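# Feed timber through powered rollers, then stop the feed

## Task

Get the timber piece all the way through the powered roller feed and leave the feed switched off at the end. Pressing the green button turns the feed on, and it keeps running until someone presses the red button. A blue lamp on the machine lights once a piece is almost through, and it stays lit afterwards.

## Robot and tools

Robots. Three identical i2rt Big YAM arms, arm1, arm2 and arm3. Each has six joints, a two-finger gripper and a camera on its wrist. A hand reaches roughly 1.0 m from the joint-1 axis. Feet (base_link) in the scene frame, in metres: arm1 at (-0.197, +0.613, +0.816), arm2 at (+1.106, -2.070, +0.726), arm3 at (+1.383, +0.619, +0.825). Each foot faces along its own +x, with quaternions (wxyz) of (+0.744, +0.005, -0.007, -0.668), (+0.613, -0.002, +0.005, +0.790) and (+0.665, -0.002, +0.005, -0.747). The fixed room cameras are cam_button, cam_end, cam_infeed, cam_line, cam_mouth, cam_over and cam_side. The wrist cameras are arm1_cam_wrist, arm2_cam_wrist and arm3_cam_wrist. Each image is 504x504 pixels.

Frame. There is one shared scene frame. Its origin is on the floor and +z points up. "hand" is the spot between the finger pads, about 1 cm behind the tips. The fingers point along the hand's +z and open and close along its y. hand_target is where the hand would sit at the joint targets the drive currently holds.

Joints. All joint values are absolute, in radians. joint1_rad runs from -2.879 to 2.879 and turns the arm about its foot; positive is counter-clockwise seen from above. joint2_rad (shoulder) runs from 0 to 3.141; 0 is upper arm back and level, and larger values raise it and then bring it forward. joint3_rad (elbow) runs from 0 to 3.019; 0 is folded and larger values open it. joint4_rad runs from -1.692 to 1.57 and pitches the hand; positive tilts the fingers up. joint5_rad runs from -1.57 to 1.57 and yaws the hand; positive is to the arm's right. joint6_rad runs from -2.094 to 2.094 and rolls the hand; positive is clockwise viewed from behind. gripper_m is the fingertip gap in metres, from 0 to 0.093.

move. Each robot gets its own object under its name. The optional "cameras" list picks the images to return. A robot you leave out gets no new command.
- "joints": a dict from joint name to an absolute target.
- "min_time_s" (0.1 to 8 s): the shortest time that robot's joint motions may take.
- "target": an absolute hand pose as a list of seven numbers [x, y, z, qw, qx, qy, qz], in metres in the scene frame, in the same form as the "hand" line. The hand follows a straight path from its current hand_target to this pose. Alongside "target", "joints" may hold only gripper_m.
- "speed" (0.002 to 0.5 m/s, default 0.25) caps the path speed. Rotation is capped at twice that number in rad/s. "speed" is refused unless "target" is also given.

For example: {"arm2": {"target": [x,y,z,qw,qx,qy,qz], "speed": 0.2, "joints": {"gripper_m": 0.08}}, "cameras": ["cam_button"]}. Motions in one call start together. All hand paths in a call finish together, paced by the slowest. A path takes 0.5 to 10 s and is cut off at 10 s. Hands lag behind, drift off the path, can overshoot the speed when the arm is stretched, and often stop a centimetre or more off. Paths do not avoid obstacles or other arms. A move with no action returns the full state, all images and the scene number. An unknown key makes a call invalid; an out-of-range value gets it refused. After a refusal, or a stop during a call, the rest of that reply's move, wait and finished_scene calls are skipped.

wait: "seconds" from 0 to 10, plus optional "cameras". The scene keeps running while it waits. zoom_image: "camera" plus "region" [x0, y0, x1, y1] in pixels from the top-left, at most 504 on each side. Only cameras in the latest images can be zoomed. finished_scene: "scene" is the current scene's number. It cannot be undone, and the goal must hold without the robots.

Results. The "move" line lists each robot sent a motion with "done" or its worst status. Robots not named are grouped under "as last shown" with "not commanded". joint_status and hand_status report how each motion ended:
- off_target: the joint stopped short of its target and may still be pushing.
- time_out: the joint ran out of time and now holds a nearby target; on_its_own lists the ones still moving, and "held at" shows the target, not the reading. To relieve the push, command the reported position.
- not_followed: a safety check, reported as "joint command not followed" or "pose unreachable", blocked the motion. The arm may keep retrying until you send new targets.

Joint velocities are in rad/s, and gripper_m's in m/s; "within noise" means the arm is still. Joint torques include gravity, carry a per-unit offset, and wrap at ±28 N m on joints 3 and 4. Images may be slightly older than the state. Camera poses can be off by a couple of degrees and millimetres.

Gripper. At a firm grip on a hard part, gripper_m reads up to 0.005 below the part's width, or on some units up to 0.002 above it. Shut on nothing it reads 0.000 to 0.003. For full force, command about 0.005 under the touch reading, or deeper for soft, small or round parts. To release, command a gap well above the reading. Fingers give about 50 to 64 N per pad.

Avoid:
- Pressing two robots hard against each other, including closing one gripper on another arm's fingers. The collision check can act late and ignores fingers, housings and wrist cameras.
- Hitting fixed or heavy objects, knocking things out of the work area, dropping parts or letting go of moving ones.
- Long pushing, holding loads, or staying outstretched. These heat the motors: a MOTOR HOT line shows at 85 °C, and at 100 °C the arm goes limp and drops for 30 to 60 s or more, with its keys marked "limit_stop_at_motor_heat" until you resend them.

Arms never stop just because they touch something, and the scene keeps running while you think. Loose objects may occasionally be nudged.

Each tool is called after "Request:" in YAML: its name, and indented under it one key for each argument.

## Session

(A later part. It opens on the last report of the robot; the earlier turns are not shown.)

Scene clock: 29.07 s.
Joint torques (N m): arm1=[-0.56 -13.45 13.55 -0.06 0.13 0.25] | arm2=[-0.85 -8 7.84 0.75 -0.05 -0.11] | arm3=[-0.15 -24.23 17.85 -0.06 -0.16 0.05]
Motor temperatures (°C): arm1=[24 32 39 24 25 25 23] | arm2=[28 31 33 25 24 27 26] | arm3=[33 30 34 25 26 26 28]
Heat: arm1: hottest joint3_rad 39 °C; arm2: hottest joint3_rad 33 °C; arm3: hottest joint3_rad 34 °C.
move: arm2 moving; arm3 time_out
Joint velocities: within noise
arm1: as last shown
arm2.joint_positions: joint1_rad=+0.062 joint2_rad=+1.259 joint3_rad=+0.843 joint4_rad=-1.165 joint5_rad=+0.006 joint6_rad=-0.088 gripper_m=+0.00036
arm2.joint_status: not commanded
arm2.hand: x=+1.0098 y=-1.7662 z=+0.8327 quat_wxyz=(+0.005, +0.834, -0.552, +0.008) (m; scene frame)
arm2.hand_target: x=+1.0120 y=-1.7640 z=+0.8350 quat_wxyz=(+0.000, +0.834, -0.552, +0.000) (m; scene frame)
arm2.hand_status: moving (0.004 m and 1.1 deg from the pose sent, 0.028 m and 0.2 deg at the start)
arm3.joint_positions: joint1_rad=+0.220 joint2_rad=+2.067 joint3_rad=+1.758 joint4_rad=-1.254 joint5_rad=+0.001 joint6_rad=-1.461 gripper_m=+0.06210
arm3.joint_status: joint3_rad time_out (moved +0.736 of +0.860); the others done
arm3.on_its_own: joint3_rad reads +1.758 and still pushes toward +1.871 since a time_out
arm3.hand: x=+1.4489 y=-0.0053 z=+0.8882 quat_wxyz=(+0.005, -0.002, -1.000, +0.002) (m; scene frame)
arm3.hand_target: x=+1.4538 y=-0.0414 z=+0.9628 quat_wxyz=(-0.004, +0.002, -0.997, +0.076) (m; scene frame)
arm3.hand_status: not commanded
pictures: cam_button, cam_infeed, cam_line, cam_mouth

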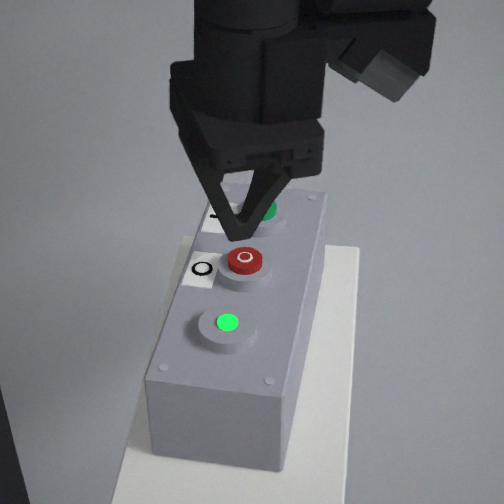

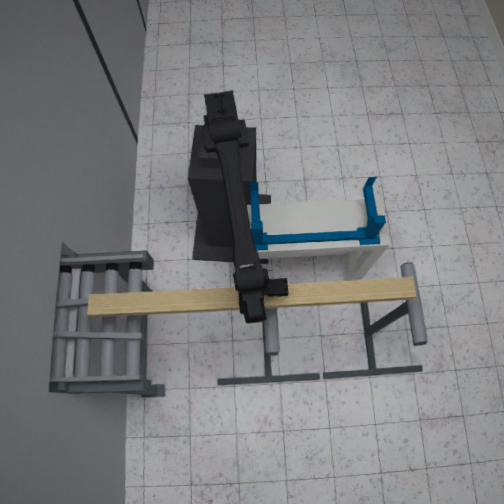

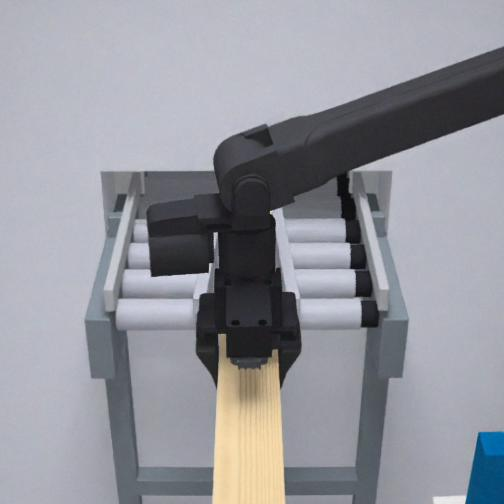

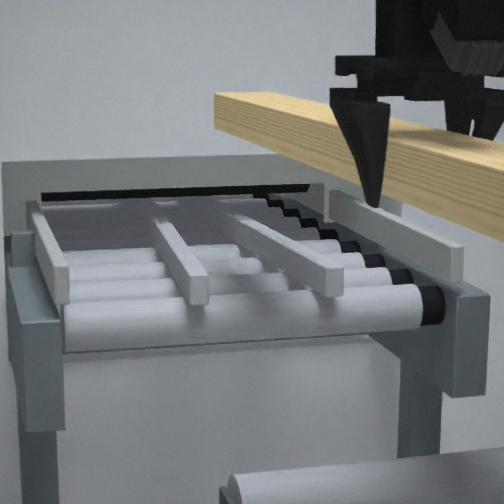

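Request:
move:
  arm3: {"joints": {"joint1_rad": 0.206, "joint2_rad": 2.117, "joint3_rad": 1.82, "joint4_rad": -1.125, "joint5_rad": 0, "joint6_rad": -1.478}, "min_time_s": 2}
  cameras: ["cam_infeed", "cam_mouth", "cam_line"]

Request:
zoom_image:
  camera: "cam_infeed"
  region: [50, 230, 210, 400]

Request:
zoom_image:
  camera: "cam_mouth"
  region: [130, 130, 380, 320]

Scene clock: 31.97 s.
Joint torques (N m): arm1=[-0.56 -13.39 13.57 -0.02 0.14 0.26] | arm2=[-1.03 -8.23 7.8 0.62 -0.02 -0.08] | arm3=[-1.08 -25.58 12.96 0.84 -0.16 0.04]
Motor temperatures (°C): arm1=[24 32 39 24 25 25 23] | arm2=[28 31 33 25 24 27 26] | arm3=[33 31 35 25 26 26 28]
Heat: arm1: hottest joint3_rad 39 °C; arm2: hottest joint3_rad 33 °C; arm3: hottest joint3_rad 35 °C.
move: arm3 done
Joint velocities: within noise
arm1.joint_positions: joint1_rad=+0.033 joint2_rad=+1.507 joint3_rad=+1.633 joint4_rad=-1.639 joint5_rad=-0.002 joint6_rad=+1.663 gripper_m=+0.09309
arm1.joint_status: not commanded
arm1.hand: x=-0.1384 y=+0.1599 z=+1.1311 quat_wxyz=(-0.030, -0.999, -0.024, -0.013) (m; scene frame)
arm1.hand_target: x=-0.1426 y=+0.1507 z=+1.1418 quat_wxyz=(-0.039, -0.999, -0.012, -0.013) (m; scene frame)
arm1.hand_status: not commanded
arm2: as last shown
arm3.joint_positions: joint1_rad=+0.217 joint2_rad=+2.169 joint3_rad=+1.758 joint4_rad=-1.138 joint5_rad=+0.001 joint6_rad=-1.470 gripper_m=+0.06210
arm3.joint_status: all done
arm3.hand: x=+1.4483 y=-0.0241 z=+0.8253 quat_wxyz=(+0.004, +0.001, -1.000, +0.008) (m; scene frame)
arm3.hand_target: x=+1.4444 y=-0.0567 z=+0.8824 quat_wxyz=(-0.002, -0.001, -0.997, +0.071) (m; scene frame)
arm3.hand_status: not commanded
pictures: cam_infeed, cam_line, cam_mouth

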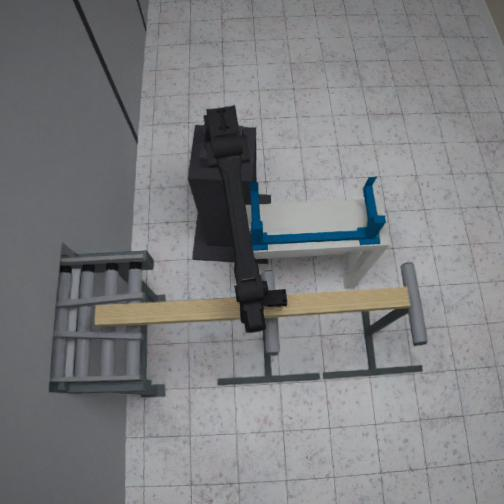

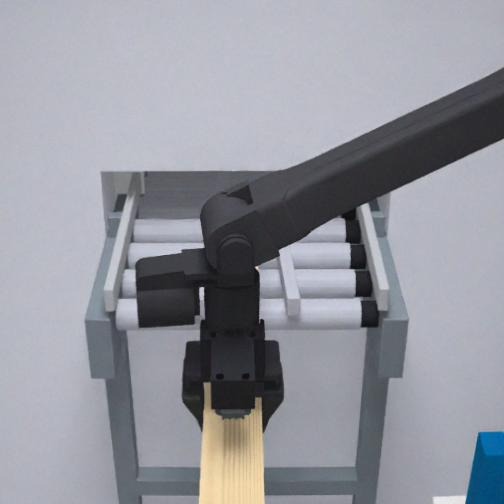

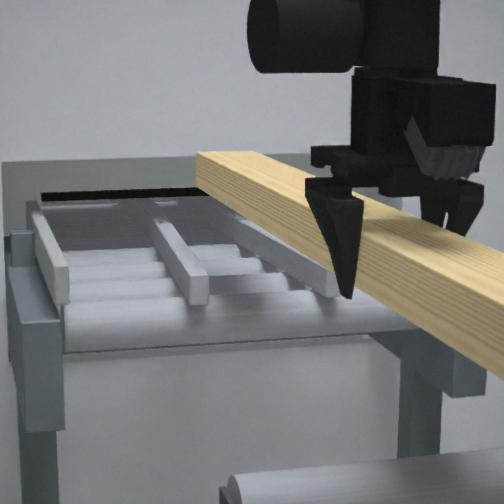

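Scaled by 2.965 from the camera's 504x504 image, which has a finer 720x720 frame.

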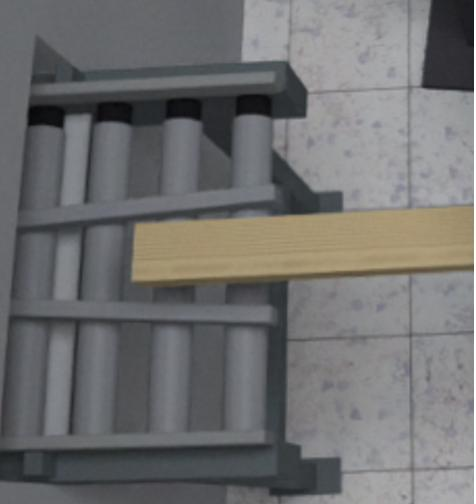

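Scaled by 2.016 from the camera's 504x504 image, which has a finer 720x720 frame.

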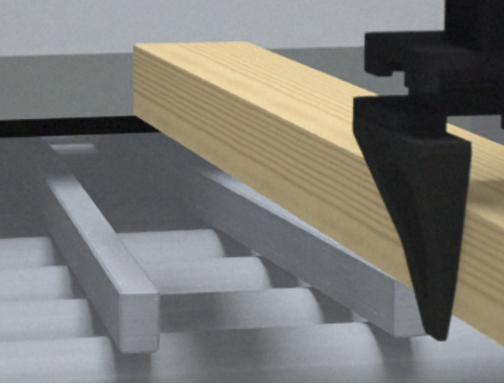

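Request:
move:
  arm3: {"joints": {"joint1_rad": 0.21, "joint2_rad": 2.213, "joint3_rad": 1.803, "joint4_rad": -1.018, "joint5_rad": 0, "joint6_rad": -1.476}, "min_time_s": 1.6}
  cameras: ["cam_infeed", "cam_mouth", "cam_line"]

Request:
zoom_image:
  camera: "cam_infeed"
  region: [50, 230, 210, 400]

Request:
zoom_image:
  camera: "cam_mouth"
  region: [130, 130, 380, 320]

Scene clock: 34.53 s.
Joint torques (N m): arm1=[-0.44 -13.45 13.6 -0.02 0.13 0.26] | arm2=[-0.79 -7.88 8.13 0.66 -0.1 -0.09] | arm3=[-0.67 -26.4 11.33 0.91 -0.17 0.04]
Motor temperatures (°C): arm1=[24 32 39 24 25 25 23] | arm2=[28 31 33 25 24 27 26] | arm3=[33 31 35 25 26 26 28]
Heat: arm1: hottest joint3_rad 39 °C; arm2: hottest joint3_rad 33 °C; arm3: hottest joint3_rad 35 °C.
move: arm3 done
Joint velocities: within noise
arm1, arm2: as last shown
arm3.joint_positions: joint1_rad=+0.217 joint2_rad=+2.268 joint3_rad=+1.758 joint4_rad=-1.031 joint5_rad=+0.001 joint6_rad=-1.470 gripper_m=+0.06210
arm3.joint_status: all done
arm3.hand: x=+1.4489 y=-0.0347 z=+0.7636 quat_wxyz=(+0.003, +0.001, -1.000, +0.012) (m; scene frame)
arm3.hand_target: x=+1.4475 y=-0.0661 z=+0.8159 quat_wxyz=(-0.002, +0.000, -0.998, +0.069) (m; scene frame)
arm3.hand_status: not commanded
pictures: cam_infeed, cam_line, cam_mouth

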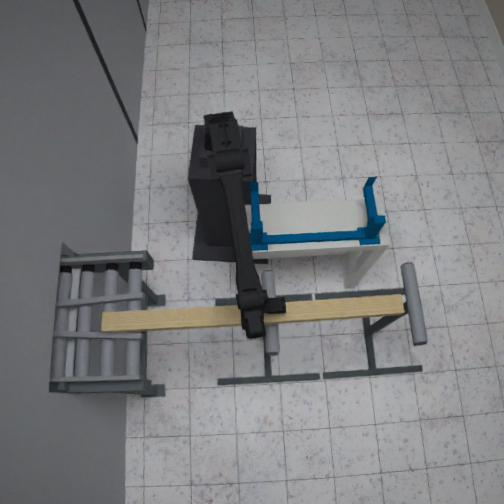

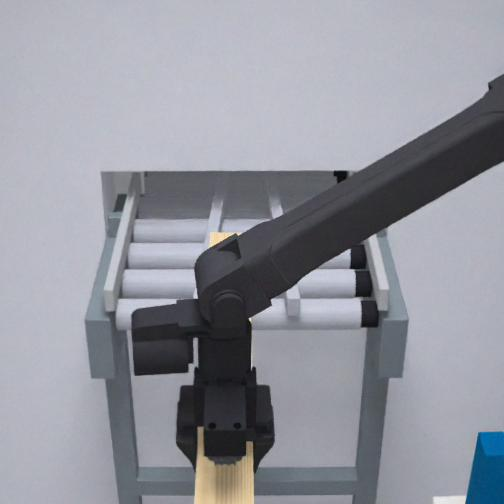

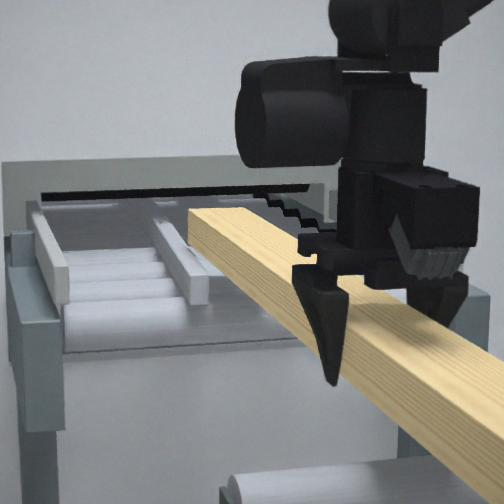

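Scaled by 2.965 from the camera's 504x504 image, which has a finer 720x720 frame.

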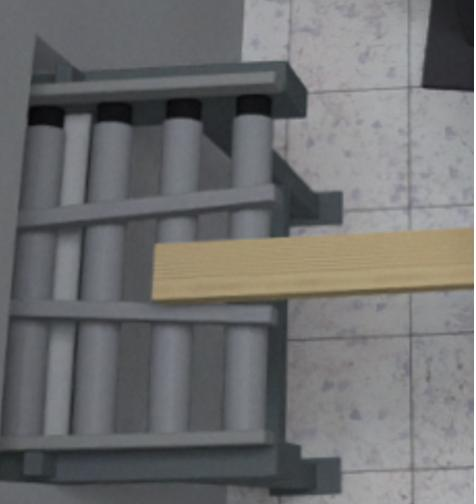

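Scaled by 2.016 from the camera's 504x504 image, which has a finer 720x720 frame.

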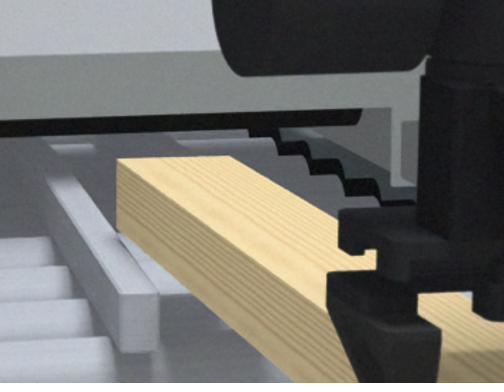

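Request:
move:
  arm3: {"joints": {"joint1_rad": 0.212, "joint2_rad": 2.214, "joint3_rad": 1.770, "joint4_rad": -1.01, "joint5_rad": 0, "joint6_rad": -1.478}, "min_time_s": 1.2}
  cameras: ["cam_infeed", "cam_mouth", "cam_line"]

Request:
zoom_image:
  camera: "cam_infeed"
  region: [50, 230, 210, 400]

Request:
zoom_image:
  camera: "cam_mouth"
  region: [130, 130, 380, 320]

Scene clock: 36.37 s.
Joint torques (N m): arm1=[-0.62 -13.39 13.56 -0.03 0.13 0.26] | arm2=[-1.08 -8.41 7.87 0.73 -0.06 -0.1] | arm3=[-0.62 -26.34 9.76 0.81 -0.15 0.03]
Motor temperatures (°C): arm1=[24 32 40 24 25 25 23] | arm2=[28 31 33 25 24 27 26] | arm3=[33 31 35 25 26 26 28]
Heat: arm1: hottest joint3_rad 40 °C; arm2: hottest joint3_rad 33 °C; arm3: hottest joint3_rad 35 °C.
move: arm3 done
Joint velocities: within noise
arm1, arm2: as last shown
arm3.joint_positions: joint1_rad=+0.217 joint2_rad=+2.268 joint3_rad=+1.744 joint4_rad=-1.024 joint5_rad=+0.001 joint6_rad=-1.470 gripper_m=+0.06210
arm3.joint_status: all done
arm3.hand: x=+1.4483 y=-0.0299 z=+0.7586 quat_wxyz=(+0.004, +0.001, -1.000, +0.008) (m; scene frame)
arm3.hand_target: x=+1.4477 y=-0.0542 z=+0.8029 quat_wxyz=(-0.001, +0.002, -0.998, +0.055) (m; scene frame)
arm3.hand_status: not commanded
pictures: cam_infeed, cam_line, cam_mouth

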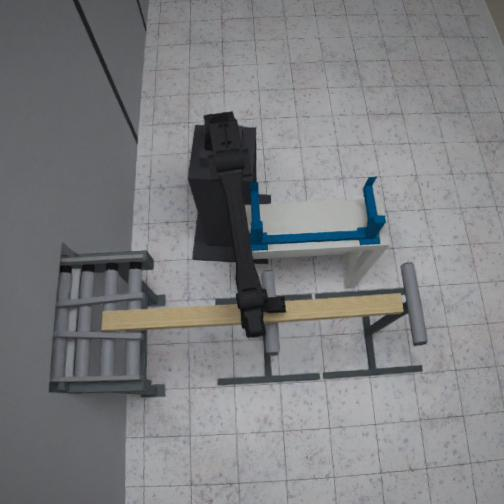

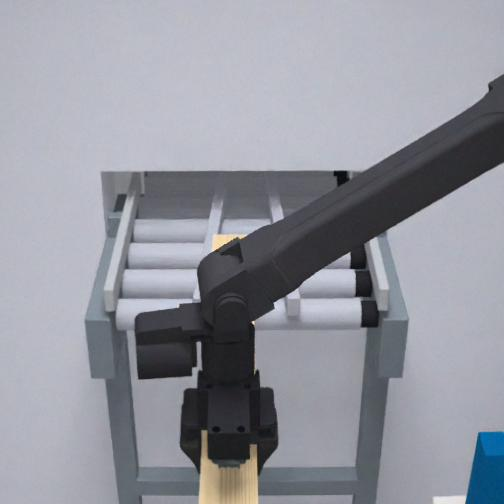

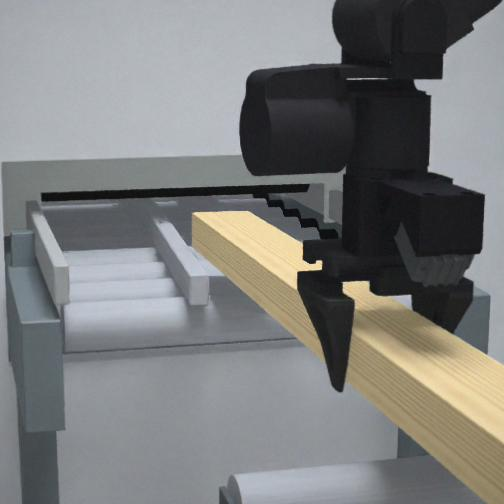

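Scaled by 2.965 from the camera's 504x504 image, which has a finer 720x720 frame.

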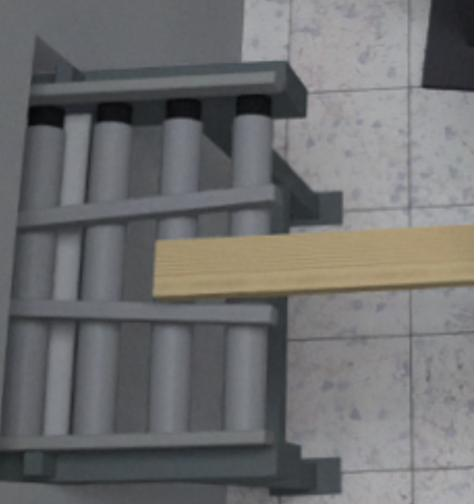

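Scaled by 2.016 from the camera's 504x504 image, which has a finer 720x720 frame.

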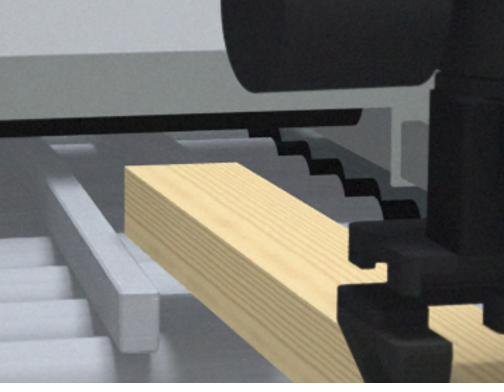

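Request:
move:
  arm3: {"target": [1.40, -0.018, 0.742, 0, 0, 1, 0], "speed": 0.08}
  cameras: ["cam_infeed", "cam_mouth", "cam_line"]

Request:
zoom_image:
  camera: "cam_infeed"
  region: [50, 230, 210, 400]

Scene clock: 38.30 s.
Joint torques (N m): arm1=[-0.56 -13.39 13.56 -0.05 0.14 0.27] | arm2=[-0.15 -8.47 7.94 0.83 -0.04 -0.11] | arm3=[-0.97 -24.18 8.1 0.54 -0.35 0.05]
Motor temperatures (°C): arm1=[24 32 40 24 25 25 23] | arm2=[28 31 33 25 24 27 26] | arm3=[33 32 35 25 26 26 28]
Heat: arm1: hottest joint3_rad 40 °C; arm2: hottest joint3_rad 33 °C; arm3: hottest joint3_rad 35 °C.
move: arm3 off_target
Joint velocities: within noise
arm1, arm2: as last shown
arm3.joint_positions: joint1_rad=+0.150 joint2_rad=+2.300 joint3_rad=+1.675 joint4_rad=-0.994 joint5_rad=-0.003 joint6_rad=-1.534 gripper_m=+0.06210
arm3.joint_status: not commanded
arm3.hand: x=+1.4039 y=-0.0021 z=+0.7178 quat_wxyz=(+0.004, -0.001, -1.000, -0.027) (m; scene frame)
arm3.hand_target: x=+1.3999 y=-0.0175 z=+0.7422 quat_wxyz=(+0.000, +0.000, -1.000, +0.000) (m; scene frame)
arm3.hand_status: off_target (0.029 m and 3.1 deg from the pose sent, 0.053 m and 1.0 deg at the start)
pictures: cam_infeed, cam_line, cam_mouth

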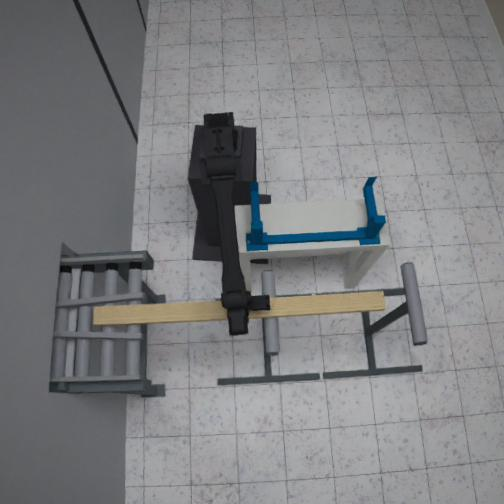

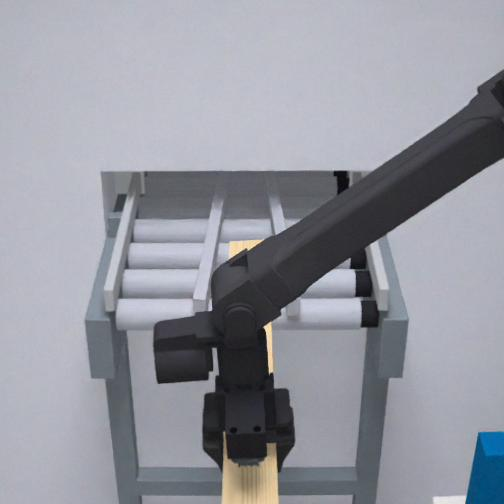

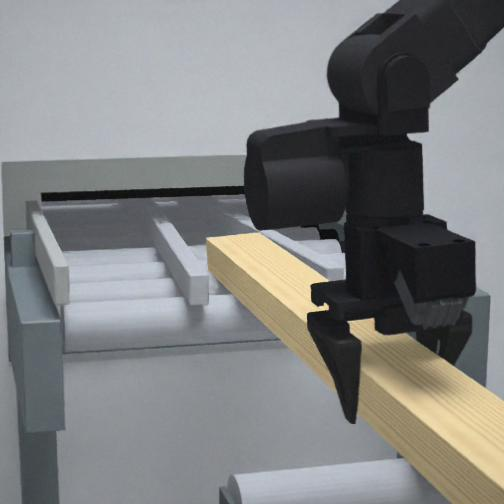

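Scaled by 2.965 from the camera's 504x504 image, which has a finer 720x720 frame.

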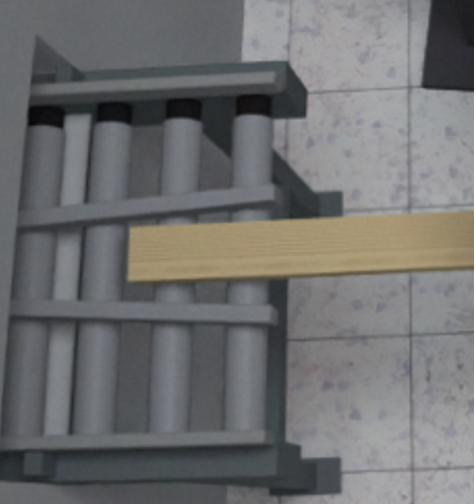

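Request:
zoom_image:
  camera: "cam_mouth"
  region: [180, 200, 430, 450]

Request:
zoom_image:
  camera: "cam_infeed"
  region: [210, 250, 420, 370]

Scaled by 2.016 from the camera's 504x504 image, which has a finer 720x720 frame.

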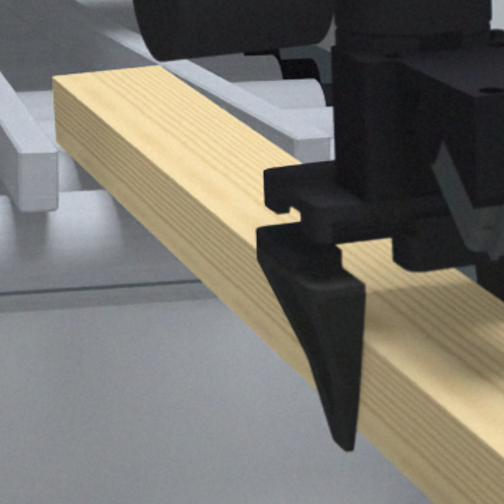

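Scaled by 2.400 from the camera's 504x504 image, which has a finer 720x720 frame.

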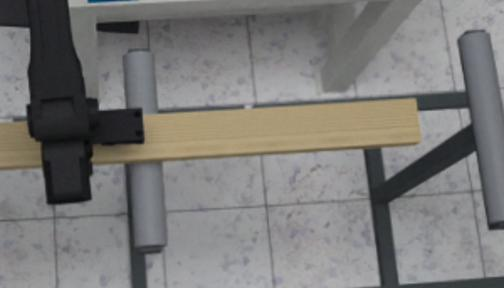

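Request:
move:
  arm3: {"joints": {"gripper_m": 0.085}}

Request:
move:
  arm3: {"target": [1.40, -0.018, 0.75, 0, 0, 1, 0], "speed": 0.1}
  cameras: ["cam_infeed", "cam_mouth", "cam_line", "arm3_cam_wrist"]

Request:
zoom_image:
  camera: "cam_mouth"
  region: [180, 200, 430, 450]

Scene clock: 40.27 s.
Joint torques (N m): arm1=[-0.73 -13.57 13.57 -0.02 0.14 0.26] | arm2=[-0.44 -8 7.88 0.75 -0.01 -0.13] | arm3=[-0.97 -24 8.28 0.55 -0.2 0.02]
Motor temperatures (°C): arm1=[24 32 40 24 25 25 23] | arm2=[28 31 33 25 24 27 26] | arm3=[33 32 35 25 26 26 28]
Heat: arm1: hottest joint3_rad 40 °C; arm2: hottest joint3_rad 33 °C; arm3: hottest joint3_rad 35 °C.
move: arm3 done
Joint velocities: within noise
arm1, arm2: as last shown
arm3.joint_positions: joint1_rad=+0.150 joint2_rad=+2.296 joint3_rad=+1.675 joint4_rad=-0.993 joint5_rad=-0.006 joint6_rad=-1.536 gripper_m=+0.08483
arm3.joint_status: all done
arm3.hand: x=+1.4045 y=-0.0031 z=+0.7198 quat_wxyz=(+0.002, +0.000, -1.000, -0.025) (m; scene frame)
arm3.hand_target: x=+1.3998 y=-0.0176 z=+0.7421 quat_wxyz=(+0.000, +0.000, -1.000, +0.000) (m; scene frame)
arm3.hand_status: not commanded
pictures: none

Scene clock: 41.23 s.
Joint torques (N m): arm1=[-0.44 -13.45 13.59 -0.03 0.13 0.26] | arm2=[-0.5 -8.41 7.77 0.64 -0.05 -0.11] | arm3=[-0.91 -25.05 8.23 0.01 -0.21 0.03]
Motor temperatures (°C): arm1=[24 32 40 24 25 25 23] | arm2=[28 31 33 25 24 27 26] | arm3=[33 32 35 25 26 26 28]
Heat: arm1: hottest joint3_rad 40 °C; arm2: hottest joint3_rad 33 °C; arm3: hottest joint3_rad 35 °C.
move: arm3 off_target
Joint velocities: within noise
arm1, arm2: as last shown
arm3.joint_positions: joint1_rad=+0.150 joint2_rad=+2.296 joint3_rad=+1.675 joint4_rad=-0.993 joint5_rad=-0.006 joint6_rad=-1.536 gripper_m=+0.08492
arm3.joint_status: not commanded
arm3.hand: x=+1.4045 y=-0.0031 z=+0.7198 quat_wxyz=(+0.002, +0.000, -1.000, -0.025) (m; scene frame)
arm3.hand_target: x=+1.3999 y=-0.0175 z=+0.7498 quat_wxyz=(+0.000, +0.000, -1.000, +0.000) (m; scene frame)
arm3.hand_status: off_target (0.034 m and 2.8 deg from the pose sent, 0.034 m and 2.9 deg at the start)
pictures: arm3_cam_wrist, cam_infeed, cam_line, cam_mouth
camera_calibration:
arm3_cam_wrist: T_world_to_cam=[[0.00206324, -0.998204, -0.0598626, 0.0370866], [-0.803153, -0.0373186, 0.594602, 0.700981], [-0.595769, 0.0468521, -0.801788, 1.53879], [0, 0, 0, 1]] pos_world=[1.47968, -0.00891577, 0.819197]

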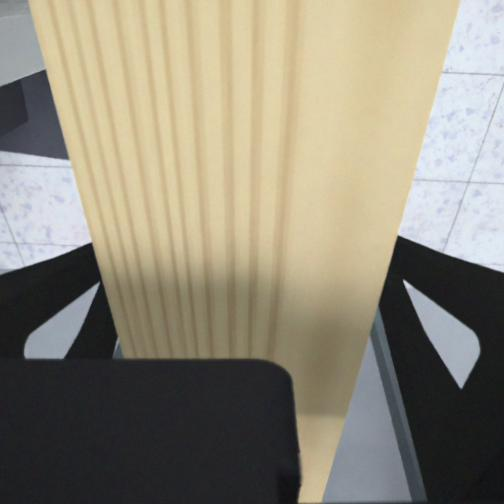

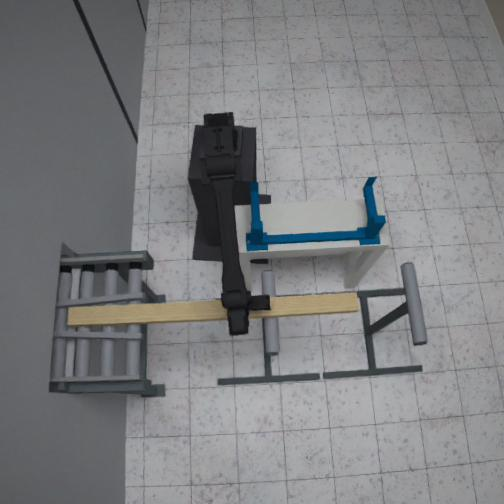

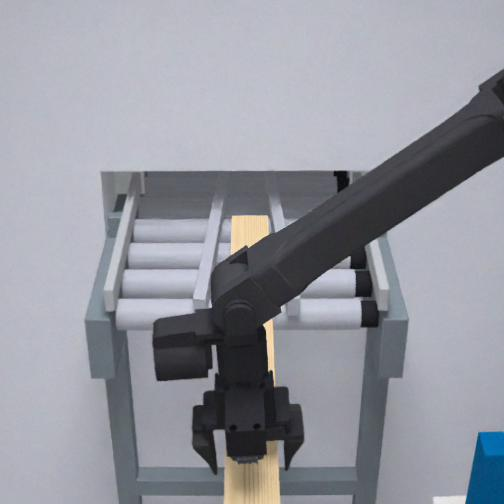

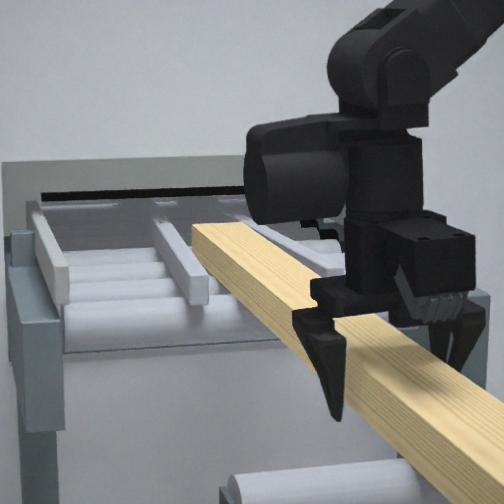

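Scaled by 2.016 from the camera's 504x504 image, which has a finer 720x720 frame.

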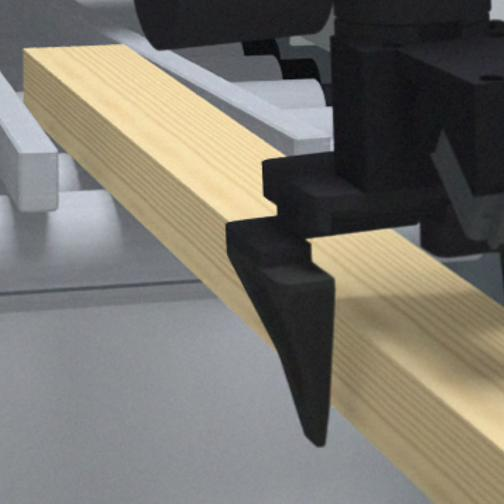

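Request:
wait:
  seconds: 0.1
  cameras: ["cam_infeed","cam_line","cam_mouth","cam_side"]

Scene clock: 42.27 s.
Joint torques (N m): arm1=[-0.62 -13.33 13.59 -0.02 0.13 0.27] | arm2=[-1.03 -8.35 8.09 0.75 -0.03 -0.14] | arm3=[-1.03 -24.82 8.28 0.08 -0.22 0.02]
Motor temperatures (°C): arm1=[24 32 40 24 25 25 23] | arm2=[28 31 33 25 24 27 26] | arm3=[33 32 35 25 26 26 28]
Heat: arm1: hottest joint3_rad 40 °C; arm2: hottest joint3_rad 33 °C; arm3: hottest joint3_rad 35 °C.
Joint velocities: within noise
arm1.joint_positions: joint1_rad=+0.033 joint2_rad=+1.507 joint3_rad=+1.633 joint4_rad=-1.639 joint5_rad=-0.002 joint6_rad=+1.663 gripper_m=+0.09309
arm1.joint_status: not commanded
arm1.hand: x=-0.1384 y=+0.1599 z=+1.1311 quat_wxyz=(-0.030, -0.999, -0.024, -0.013) (m; scene frame)
arm1.hand_target: x=-0.1426 y=+0.1507 z=+1.1418 quat_wxyz=(-0.039, -0.999, -0.012, -0.013) (m; scene frame)
arm1.hand_status: not commanded
arm2.joint_positions: joint1_rad=+0.062 joint2_rad=+1.259 joint3_rad=+0.843 joint4_rad=-1.165 joint5_rad=+0.006 joint6_rad=-0.088 gripper_m=+0.00036
arm2.joint_status: not commanded
arm2.hand: x=+1.0098 y=-1.7662 z=+0.8327 quat_wxyz=(+0.005, +0.834, -0.552, +0.008) (m; scene frame)
arm2.hand_target: x=+1.0120 y=-1.7640 z=+0.8350 quat_wxyz=(+0.000, +0.834, -0.552, +0.000) (m; scene frame)
arm2.hand_status: not commanded
arm3.joint_positions: joint1_rad=+0.150 joint2_rad=+2.296 joint3_rad=+1.675 joint4_rad=-0.993 joint5_rad=-0.006 joint6_rad=-1.536 gripper_m=+0.08492
arm3.joint_status: not commanded
arm3.hand: x=+1.4045 y=-0.0031 z=+0.7198 quat_wxyz=(+0.002, +0.000, -1.000, -0.025) (m; scene frame)
arm3.hand_target: x=+1.3999 y=-0.0175 z=+0.7498 quat_wxyz=(+0.000, +0.000, -1.000, +0.000) (m; scene frame)
arm3.hand_status: off_target (0.034 m and 2.8 deg from the pose sent, 0.034 m and 2.9 deg at the start)
wait: 0.10 s; at rest from the start
pictures: cam_infeed, cam_line, cam_mouth, cam_side

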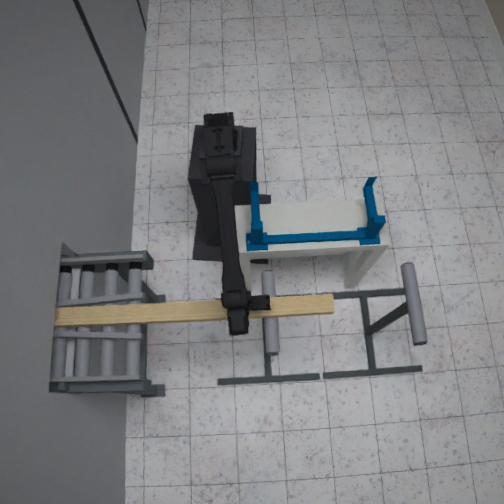

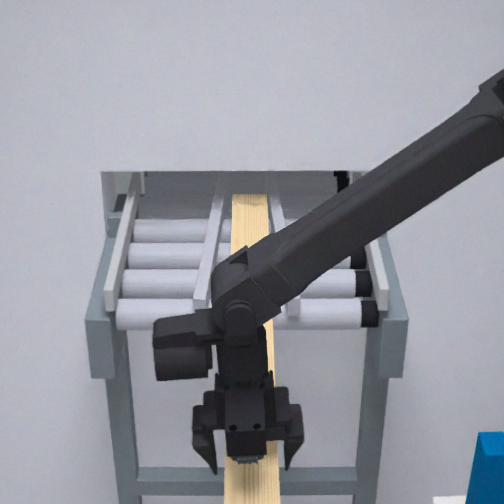

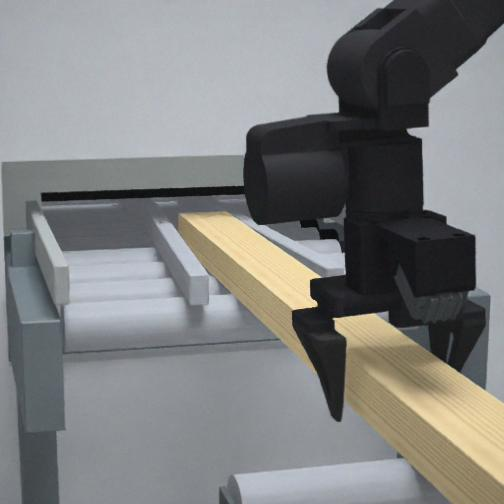

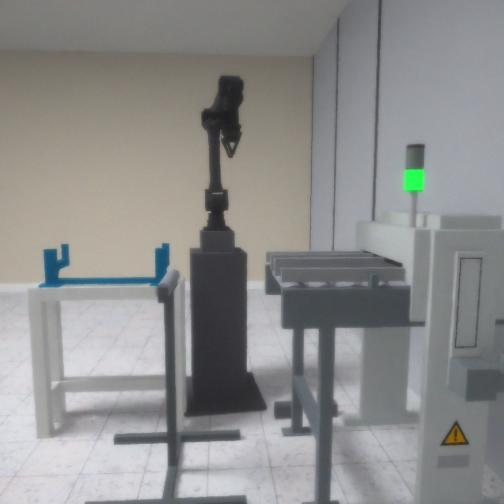

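Request:
wait:
  seconds: 0.3
  cameras: ["cam_infeed","cam_mouth"]

Scene clock: 42.67 s.
Joint torques (N m): arm1=[-0.62 -13.39 13.55 -0.03 0.13 0.26] | arm2=[-0.85 -7.82 7.94 0.84 -0.03 -0.11] | arm3=[-0.85 -25 8.36 0.06 -0.22 0.02]
Motor temperatures (°C): arm1=[24 32 40 24 25 25 23] | arm2=[28 31 33 25 24 27 26] | arm3=[33 32 35 25 26 26 28]
Heat: arm1: hottest joint3_rad 40 °C; arm2: hottest joint3_rad 33 °C; arm3: hottest joint3_rad 35 °C.
Joint velocities: within noise
arm1.joint_positions: joint1_rad=+0.033 joint2_rad=+1.507 joint3_rad=+1.633 joint4_rad=-1.639 joint5_rad=-0.002 joint6_rad=+1.663 gripper_m=+0.09309
arm1.joint_status: not commanded
arm1.hand: x=-0.1384 y=+0.1599 z=+1.1311 quat_wxyz=(-0.030, -0.999, -0.024, -0.013) (m; scene frame)
arm1.hand_target: x=-0.1426 y=+0.1507 z=+1.1418 quat_wxyz=(-0.039, -0.999, -0.012, -0.013) (m; scene frame)
arm1.hand_status: not commanded
arm2.joint_positions: joint1_rad=+0.062 joint2_rad=+1.259 joint3_rad=+0.843 joint4_rad=-1.165 joint5_rad=+0.006 joint6_rad=-0.088 gripper_m=+0.00036
arm2.joint_status: not commanded
arm2.hand: x=+1.0098 y=-1.7662 z=+0.8327 quat_wxyz=(+0.005, +0.834, -0.552, +0.008) (m; scene frame)
arm2.hand_target: x=+1.0120 y=-1.7640 z=+0.8350 quat_wxyz=(+0.000, +0.834, -0.552, +0.000) (m; scene frame)
arm2.hand_status: not commanded
arm3.joint_positions: joint1_rad=+0.150 joint2_rad=+2.296 joint3_rad=+1.675 joint4_rad=-0.993 joint5_rad=-0.006 joint6_rad=-1.536 gripper_m=+0.08492
arm3.joint_status: not commanded
arm3.hand: x=+1.4045 y=-0.0031 z=+0.7198 quat_wxyz=(+0.002, +0.000, -1.000, -0.025) (m; scene frame)
arm3.hand_target: x=+1.3999 y=-0.0175 z=+0.7498 quat_wxyz=(+0.000, +0.000, -1.000, +0.000) (m; scene frame)
arm3.hand_status: off_target (0.034 m and 2.8 deg from the pose sent, 0.034 m and 2.9 deg at the start)
wait: 0.30 s; at rest by 0.17 s
pictures: cam_infeed, cam_mouth

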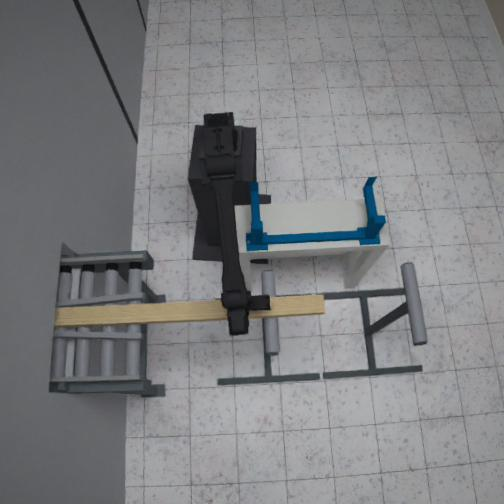

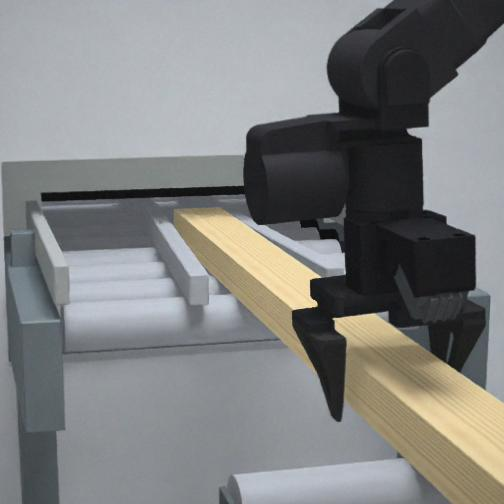

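Request:
move:
  arm3: {"target": [1.4045, -0.003, 0.93, 0, 0, 1, 0], "speed": 0.2, "joints": {"gripper_m": 0.093}}
  arm1: {"target": [-0.13, 0.0, 0.95, 0, 1, 0, 0], "speed": 0.2}
  cameras: ["cam_infeed", "cam_mouth", "cam_over"]

Scene clock: 45.00 s.
Joint torques (N m): arm1=[-0.5 -21.77 13.09 0.34 0.14 0.27] | arm2=[0.03 -8.41 7.9 0.72 -0.03 -0.11] | arm3=[-0.62 -22.07 13.09 -0.21 -0.21 0.07]
Motor temperatures (°C): arm1=[24 33 41 24 25 25 23] | arm2=[28 31 34 25 24 27 26] | arm3=[33 32 35 25 26 26 27]
Heat: arm1: hottest joint3_rad 41 °C; arm2: hottest joint3_rad 34 °C; arm3: hottest joint3_rad 35 °C.
move: arm1 off_target; arm3 off_target
Joint velocities: within noise
arm1.joint_positions: joint1_rad=+0.022 joint2_rad=+1.980 joint3_rad=+1.785 joint4_rad=-1.403 joint5_rad=+0.015 joint6_rad=+1.676 gripper_m=+0.09309
arm1.joint_status: not commanded
arm1.hand: x=-0.1248 y=+0.0158 z=+0.9473 quat_wxyz=(+0.012, -1.000, -0.012, +0.000) (m; scene frame)
arm1.hand_target: x=-0.1301 y=+0.0007 z=+0.9500 quat_wxyz=(+0.000, -1.000, +0.000, +0.000) (m; scene frame)
arm1.hand_status: off_target (0.017 m and 2.0 deg from the pose sent, 0.242 m and 4.6 deg at the start)
arm2: as last shown
arm3.joint_positions: joint1_rad=+0.150 joint2_rad=+2.040 joint3_rad=+1.730 joint4_rad=-1.327 joint5_rad=-0.007 joint6_rad=-1.536 gripper_m=+0.09289
arm3.joint_status: all done
arm3.hand: x=+1.4054 y=+0.0185 z=+0.8949 quat_wxyz=(+0.002, +0.000, -0.999, -0.036) (m; scene frame)
arm3.hand_target: x=+1.4044 y=-0.0010 z=+0.9303 quat_wxyz=(+0.000, +0.000, -1.000, +0.000) (m; scene frame)
arm3.hand_status: off_target (0.041 m and 4.1 deg from the pose sent, 0.210 m and 2.9 deg at the start)
pictures: cam_infeed, cam_mouth, cam_over

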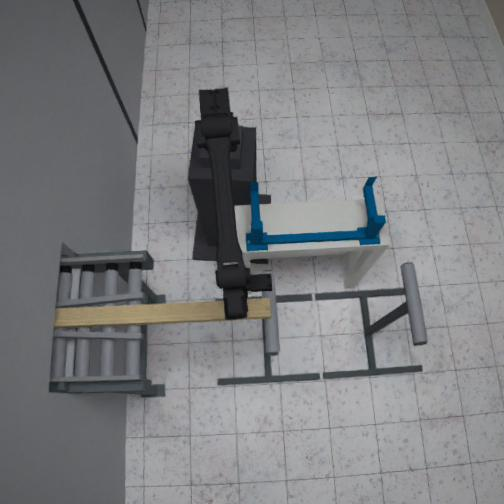

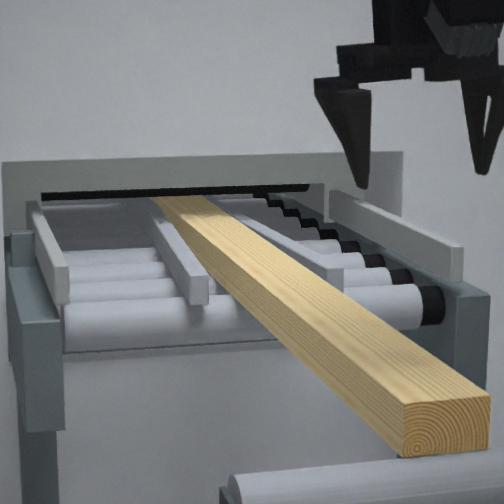

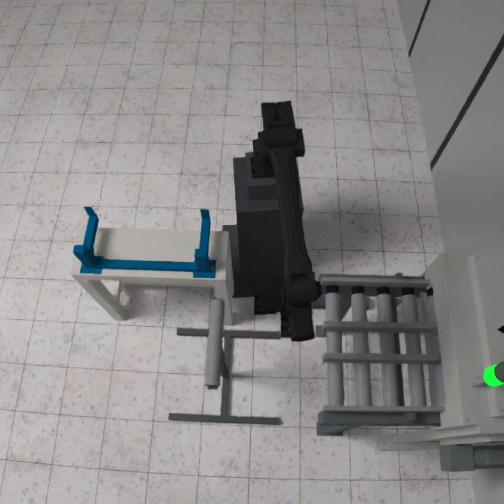

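Request:
move:
  arm1: {"target": [-0.13, -0.01, 0.86, 0, 1, 0, 0], "speed": 0.1}
  arm2: {"target": [1.012, -1.761, 0.825, 0, 0.834, -0.552, 0], "speed": 0.03}
  cameras: ["cam_button", "cam_over"]

Request:
wait:
  seconds: 7
  cameras: ["cam_over", "cam_side", "cam_end"]

Scene clock: 46.83 s.
Joint torques (N m): arm1=[-0.56 -22.07 9.57 0.75 0.14 0.22] | arm2=[-0.44 -6.71 7.82 0.81 -0.04 -0.08] | arm3=[-0.62 -22.12 13.07 -0.18 -0.22 0.07]
Motor temperatures (°C): arm1=[24 33 41 24 25 25 23] | arm2=[28 31 34 25 24 27 26] | arm3=[33 33 35 25 26 26 27]
Heat: arm1: hottest joint3_rad 41 °C; arm2: hottest joint3_rad 34 °C; arm3: hottest joint3_rad 35 °C.
move: arm1 off_target; arm2 done
Joint velocities: within noise
arm1.joint_positions: joint1_rad=+0.018 joint2_rad=+2.066 joint3_rad=+1.734 joint4_rad=-1.227 joint5_rad=+0.015 joint6_rad=+1.676 gripper_m=+0.09309
arm1.joint_status: not commanded
arm1.hand: x=-0.1230 y=-0.0075 z=+0.8773 quat_wxyz=(-0.008, -1.000, -0.010, -0.002) (m; scene frame)
arm1.hand_target: x=-0.1300 y=-0.0095 z=+0.8602 quat_wxyz=(+0.000, -1.000, +0.000, +0.000) (m; scene frame)
arm1.hand_status: off_target (0.019 m and 1.5 deg from the pose sent, 0.091 m and 1.9 deg at the start)
arm2.joint_positions: joint1_rad=+0.060 joint2_rad=+1.259 joint3_rad=+0.833 joint4_rad=-1.133 joint5_rad=+0.006 joint6_rad=-0.091 gripper_m=+0.00036
arm2.joint_status: not commanded
arm2.hand: x=+1.0095 y=-1.7625 z=+0.8291 quat_wxyz=(-0.001, +0.834, -0.552, -0.001) (m; scene frame)
arm2.hand_target: x=+1.0119 y=-1.7611 z=+0.8251 quat_wxyz=(+0.000, +0.834, -0.552, +0.000) (m; scene frame)
arm2.hand_status: done (0.005 m and 0.2 deg from the pose sent, 0.010 m and 1.1 deg at the start)
arm3: as last shown
pictures: cam_button, cam_over

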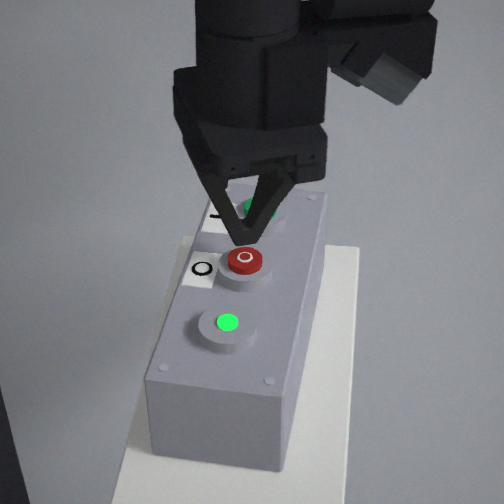

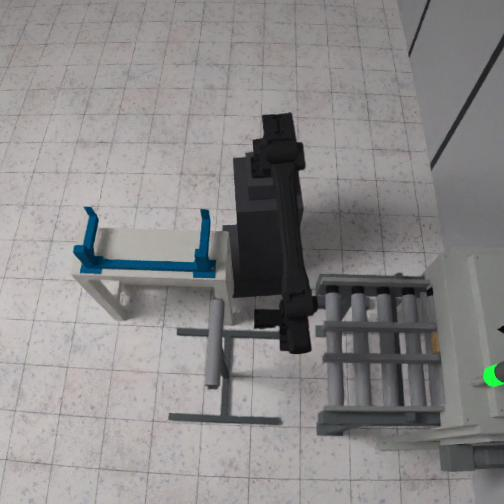

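Scene clock: 53.83 s.
Joint torques (N m): arm1=[-0.5 -22.07 9.55 0.75 0.13 0.22] | arm2=[0.15 -7.41 7.9 0.94 -0.04 -0.11] | arm3=[-0.44 -22.18 13.01 -0.18 -0.22 0.07]
Motor temperatures (°C): arm1=[24 35 41 24 25 24 23] | arm2=[28 31 34 25 24 27 26] | arm3=[32 34 35 25 26 26 27]
Heat: arm1: hottest joint3_rad 41 °C; arm2: hottest joint3_rad 34 °C; arm3: hottest joint3_rad 35 °C.
Joint velocities: within noise
arm1.joint_positions: joint1_rad=+0.018 joint2_rad=+2.066 joint3_rad=+1.734 joint4_rad=-1.227 joint5_rad=+0.015 joint6_rad=+1.676 gripper_m=+0.09309
arm1.joint_status: not commanded
arm1.hand: x=-0.1230 y=-0.0075 z=+0.8773 quat_wxyz=(-0.008, -1.000, -0.010, -0.002) (m; scene frame)
arm1.hand_target: x=-0.1300 y=-0.0095 z=+0.8602 quat_wxyz=(+0.000, -1.000, +0.000, +0.000) (m; scene frame)
arm1.hand_status: off_target (0.019 m and 1.5 deg from the pose sent, 0.091 m and 1.9 deg at the start)
arm2.joint_positions: joint1_rad=+0.060 joint2_rad=+1.259 joint3_rad=+0.833 joint4_rad=-1.133 joint5_rad=+0.006 joint6_rad=-0.091 gripper_m=+0.00036
arm2.joint_status: not commanded
arm2.hand: x=+1.0095 y=-1.7625 z=+0.8291 quat_wxyz=(-0.001, +0.834, -0.552, -0.001) (m; scene frame)
arm2.hand_target: x=+1.0119 y=-1.7611 z=+0.8251 quat_wxyz=(+0.000, +0.834, -0.552, +0.000) (m; scene frame)
arm2.hand_status: done (0.005 m and 0.2 deg from the pose sent, 0.010 m and 1.1 deg at the start)
arm3.joint_positions: joint1_rad=+0.150 joint2_rad=+2.040 joint3_rad=+1.730 joint4_rad=-1.327 joint5_rad=-0.007 joint6_rad=-1.536 gripper_m=+0.09289
arm3.joint_status: not commanded
arm3.hand: x=+1.4054 y=+0.0185 z=+0.8949 quat_wxyz=(+0.002, +0.000, -0.999, -0.036) (m; scene frame)
arm3.hand_target: x=+1.4044 y=-0.0010 z=+0.9303 quat_wxyz=(+0.000, +0.000, -1.000, +0.000) (m; scene frame)
arm3.hand_status: not commanded
wait: 7.00 s; at rest by 0.27 s
pictures: cam_end, cam_over, cam_side

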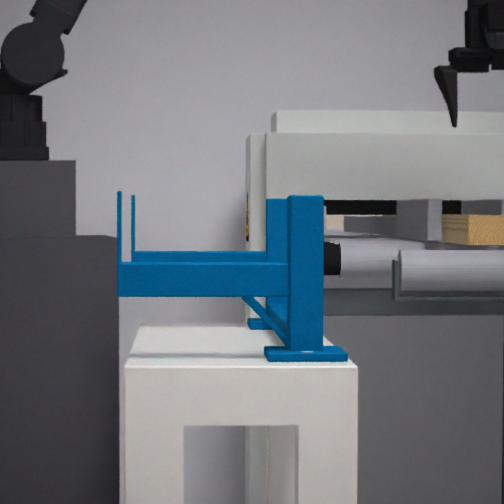

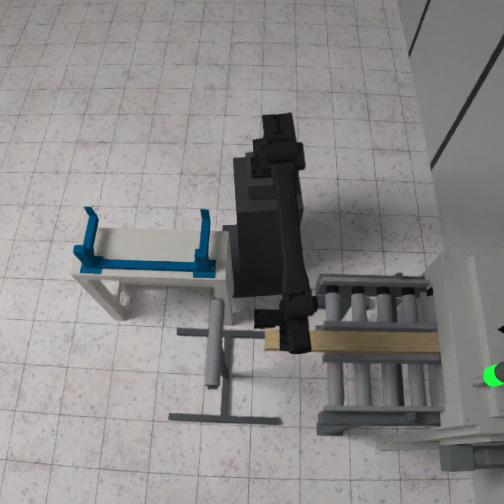

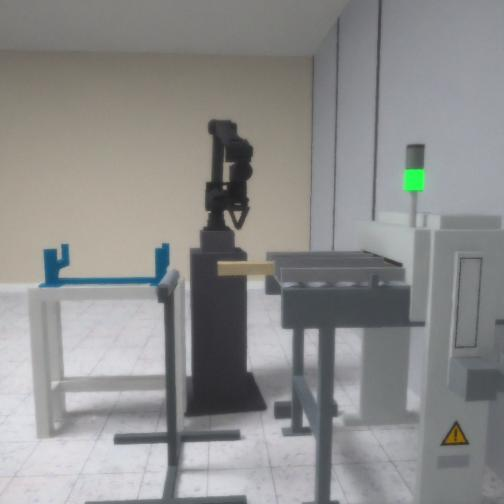

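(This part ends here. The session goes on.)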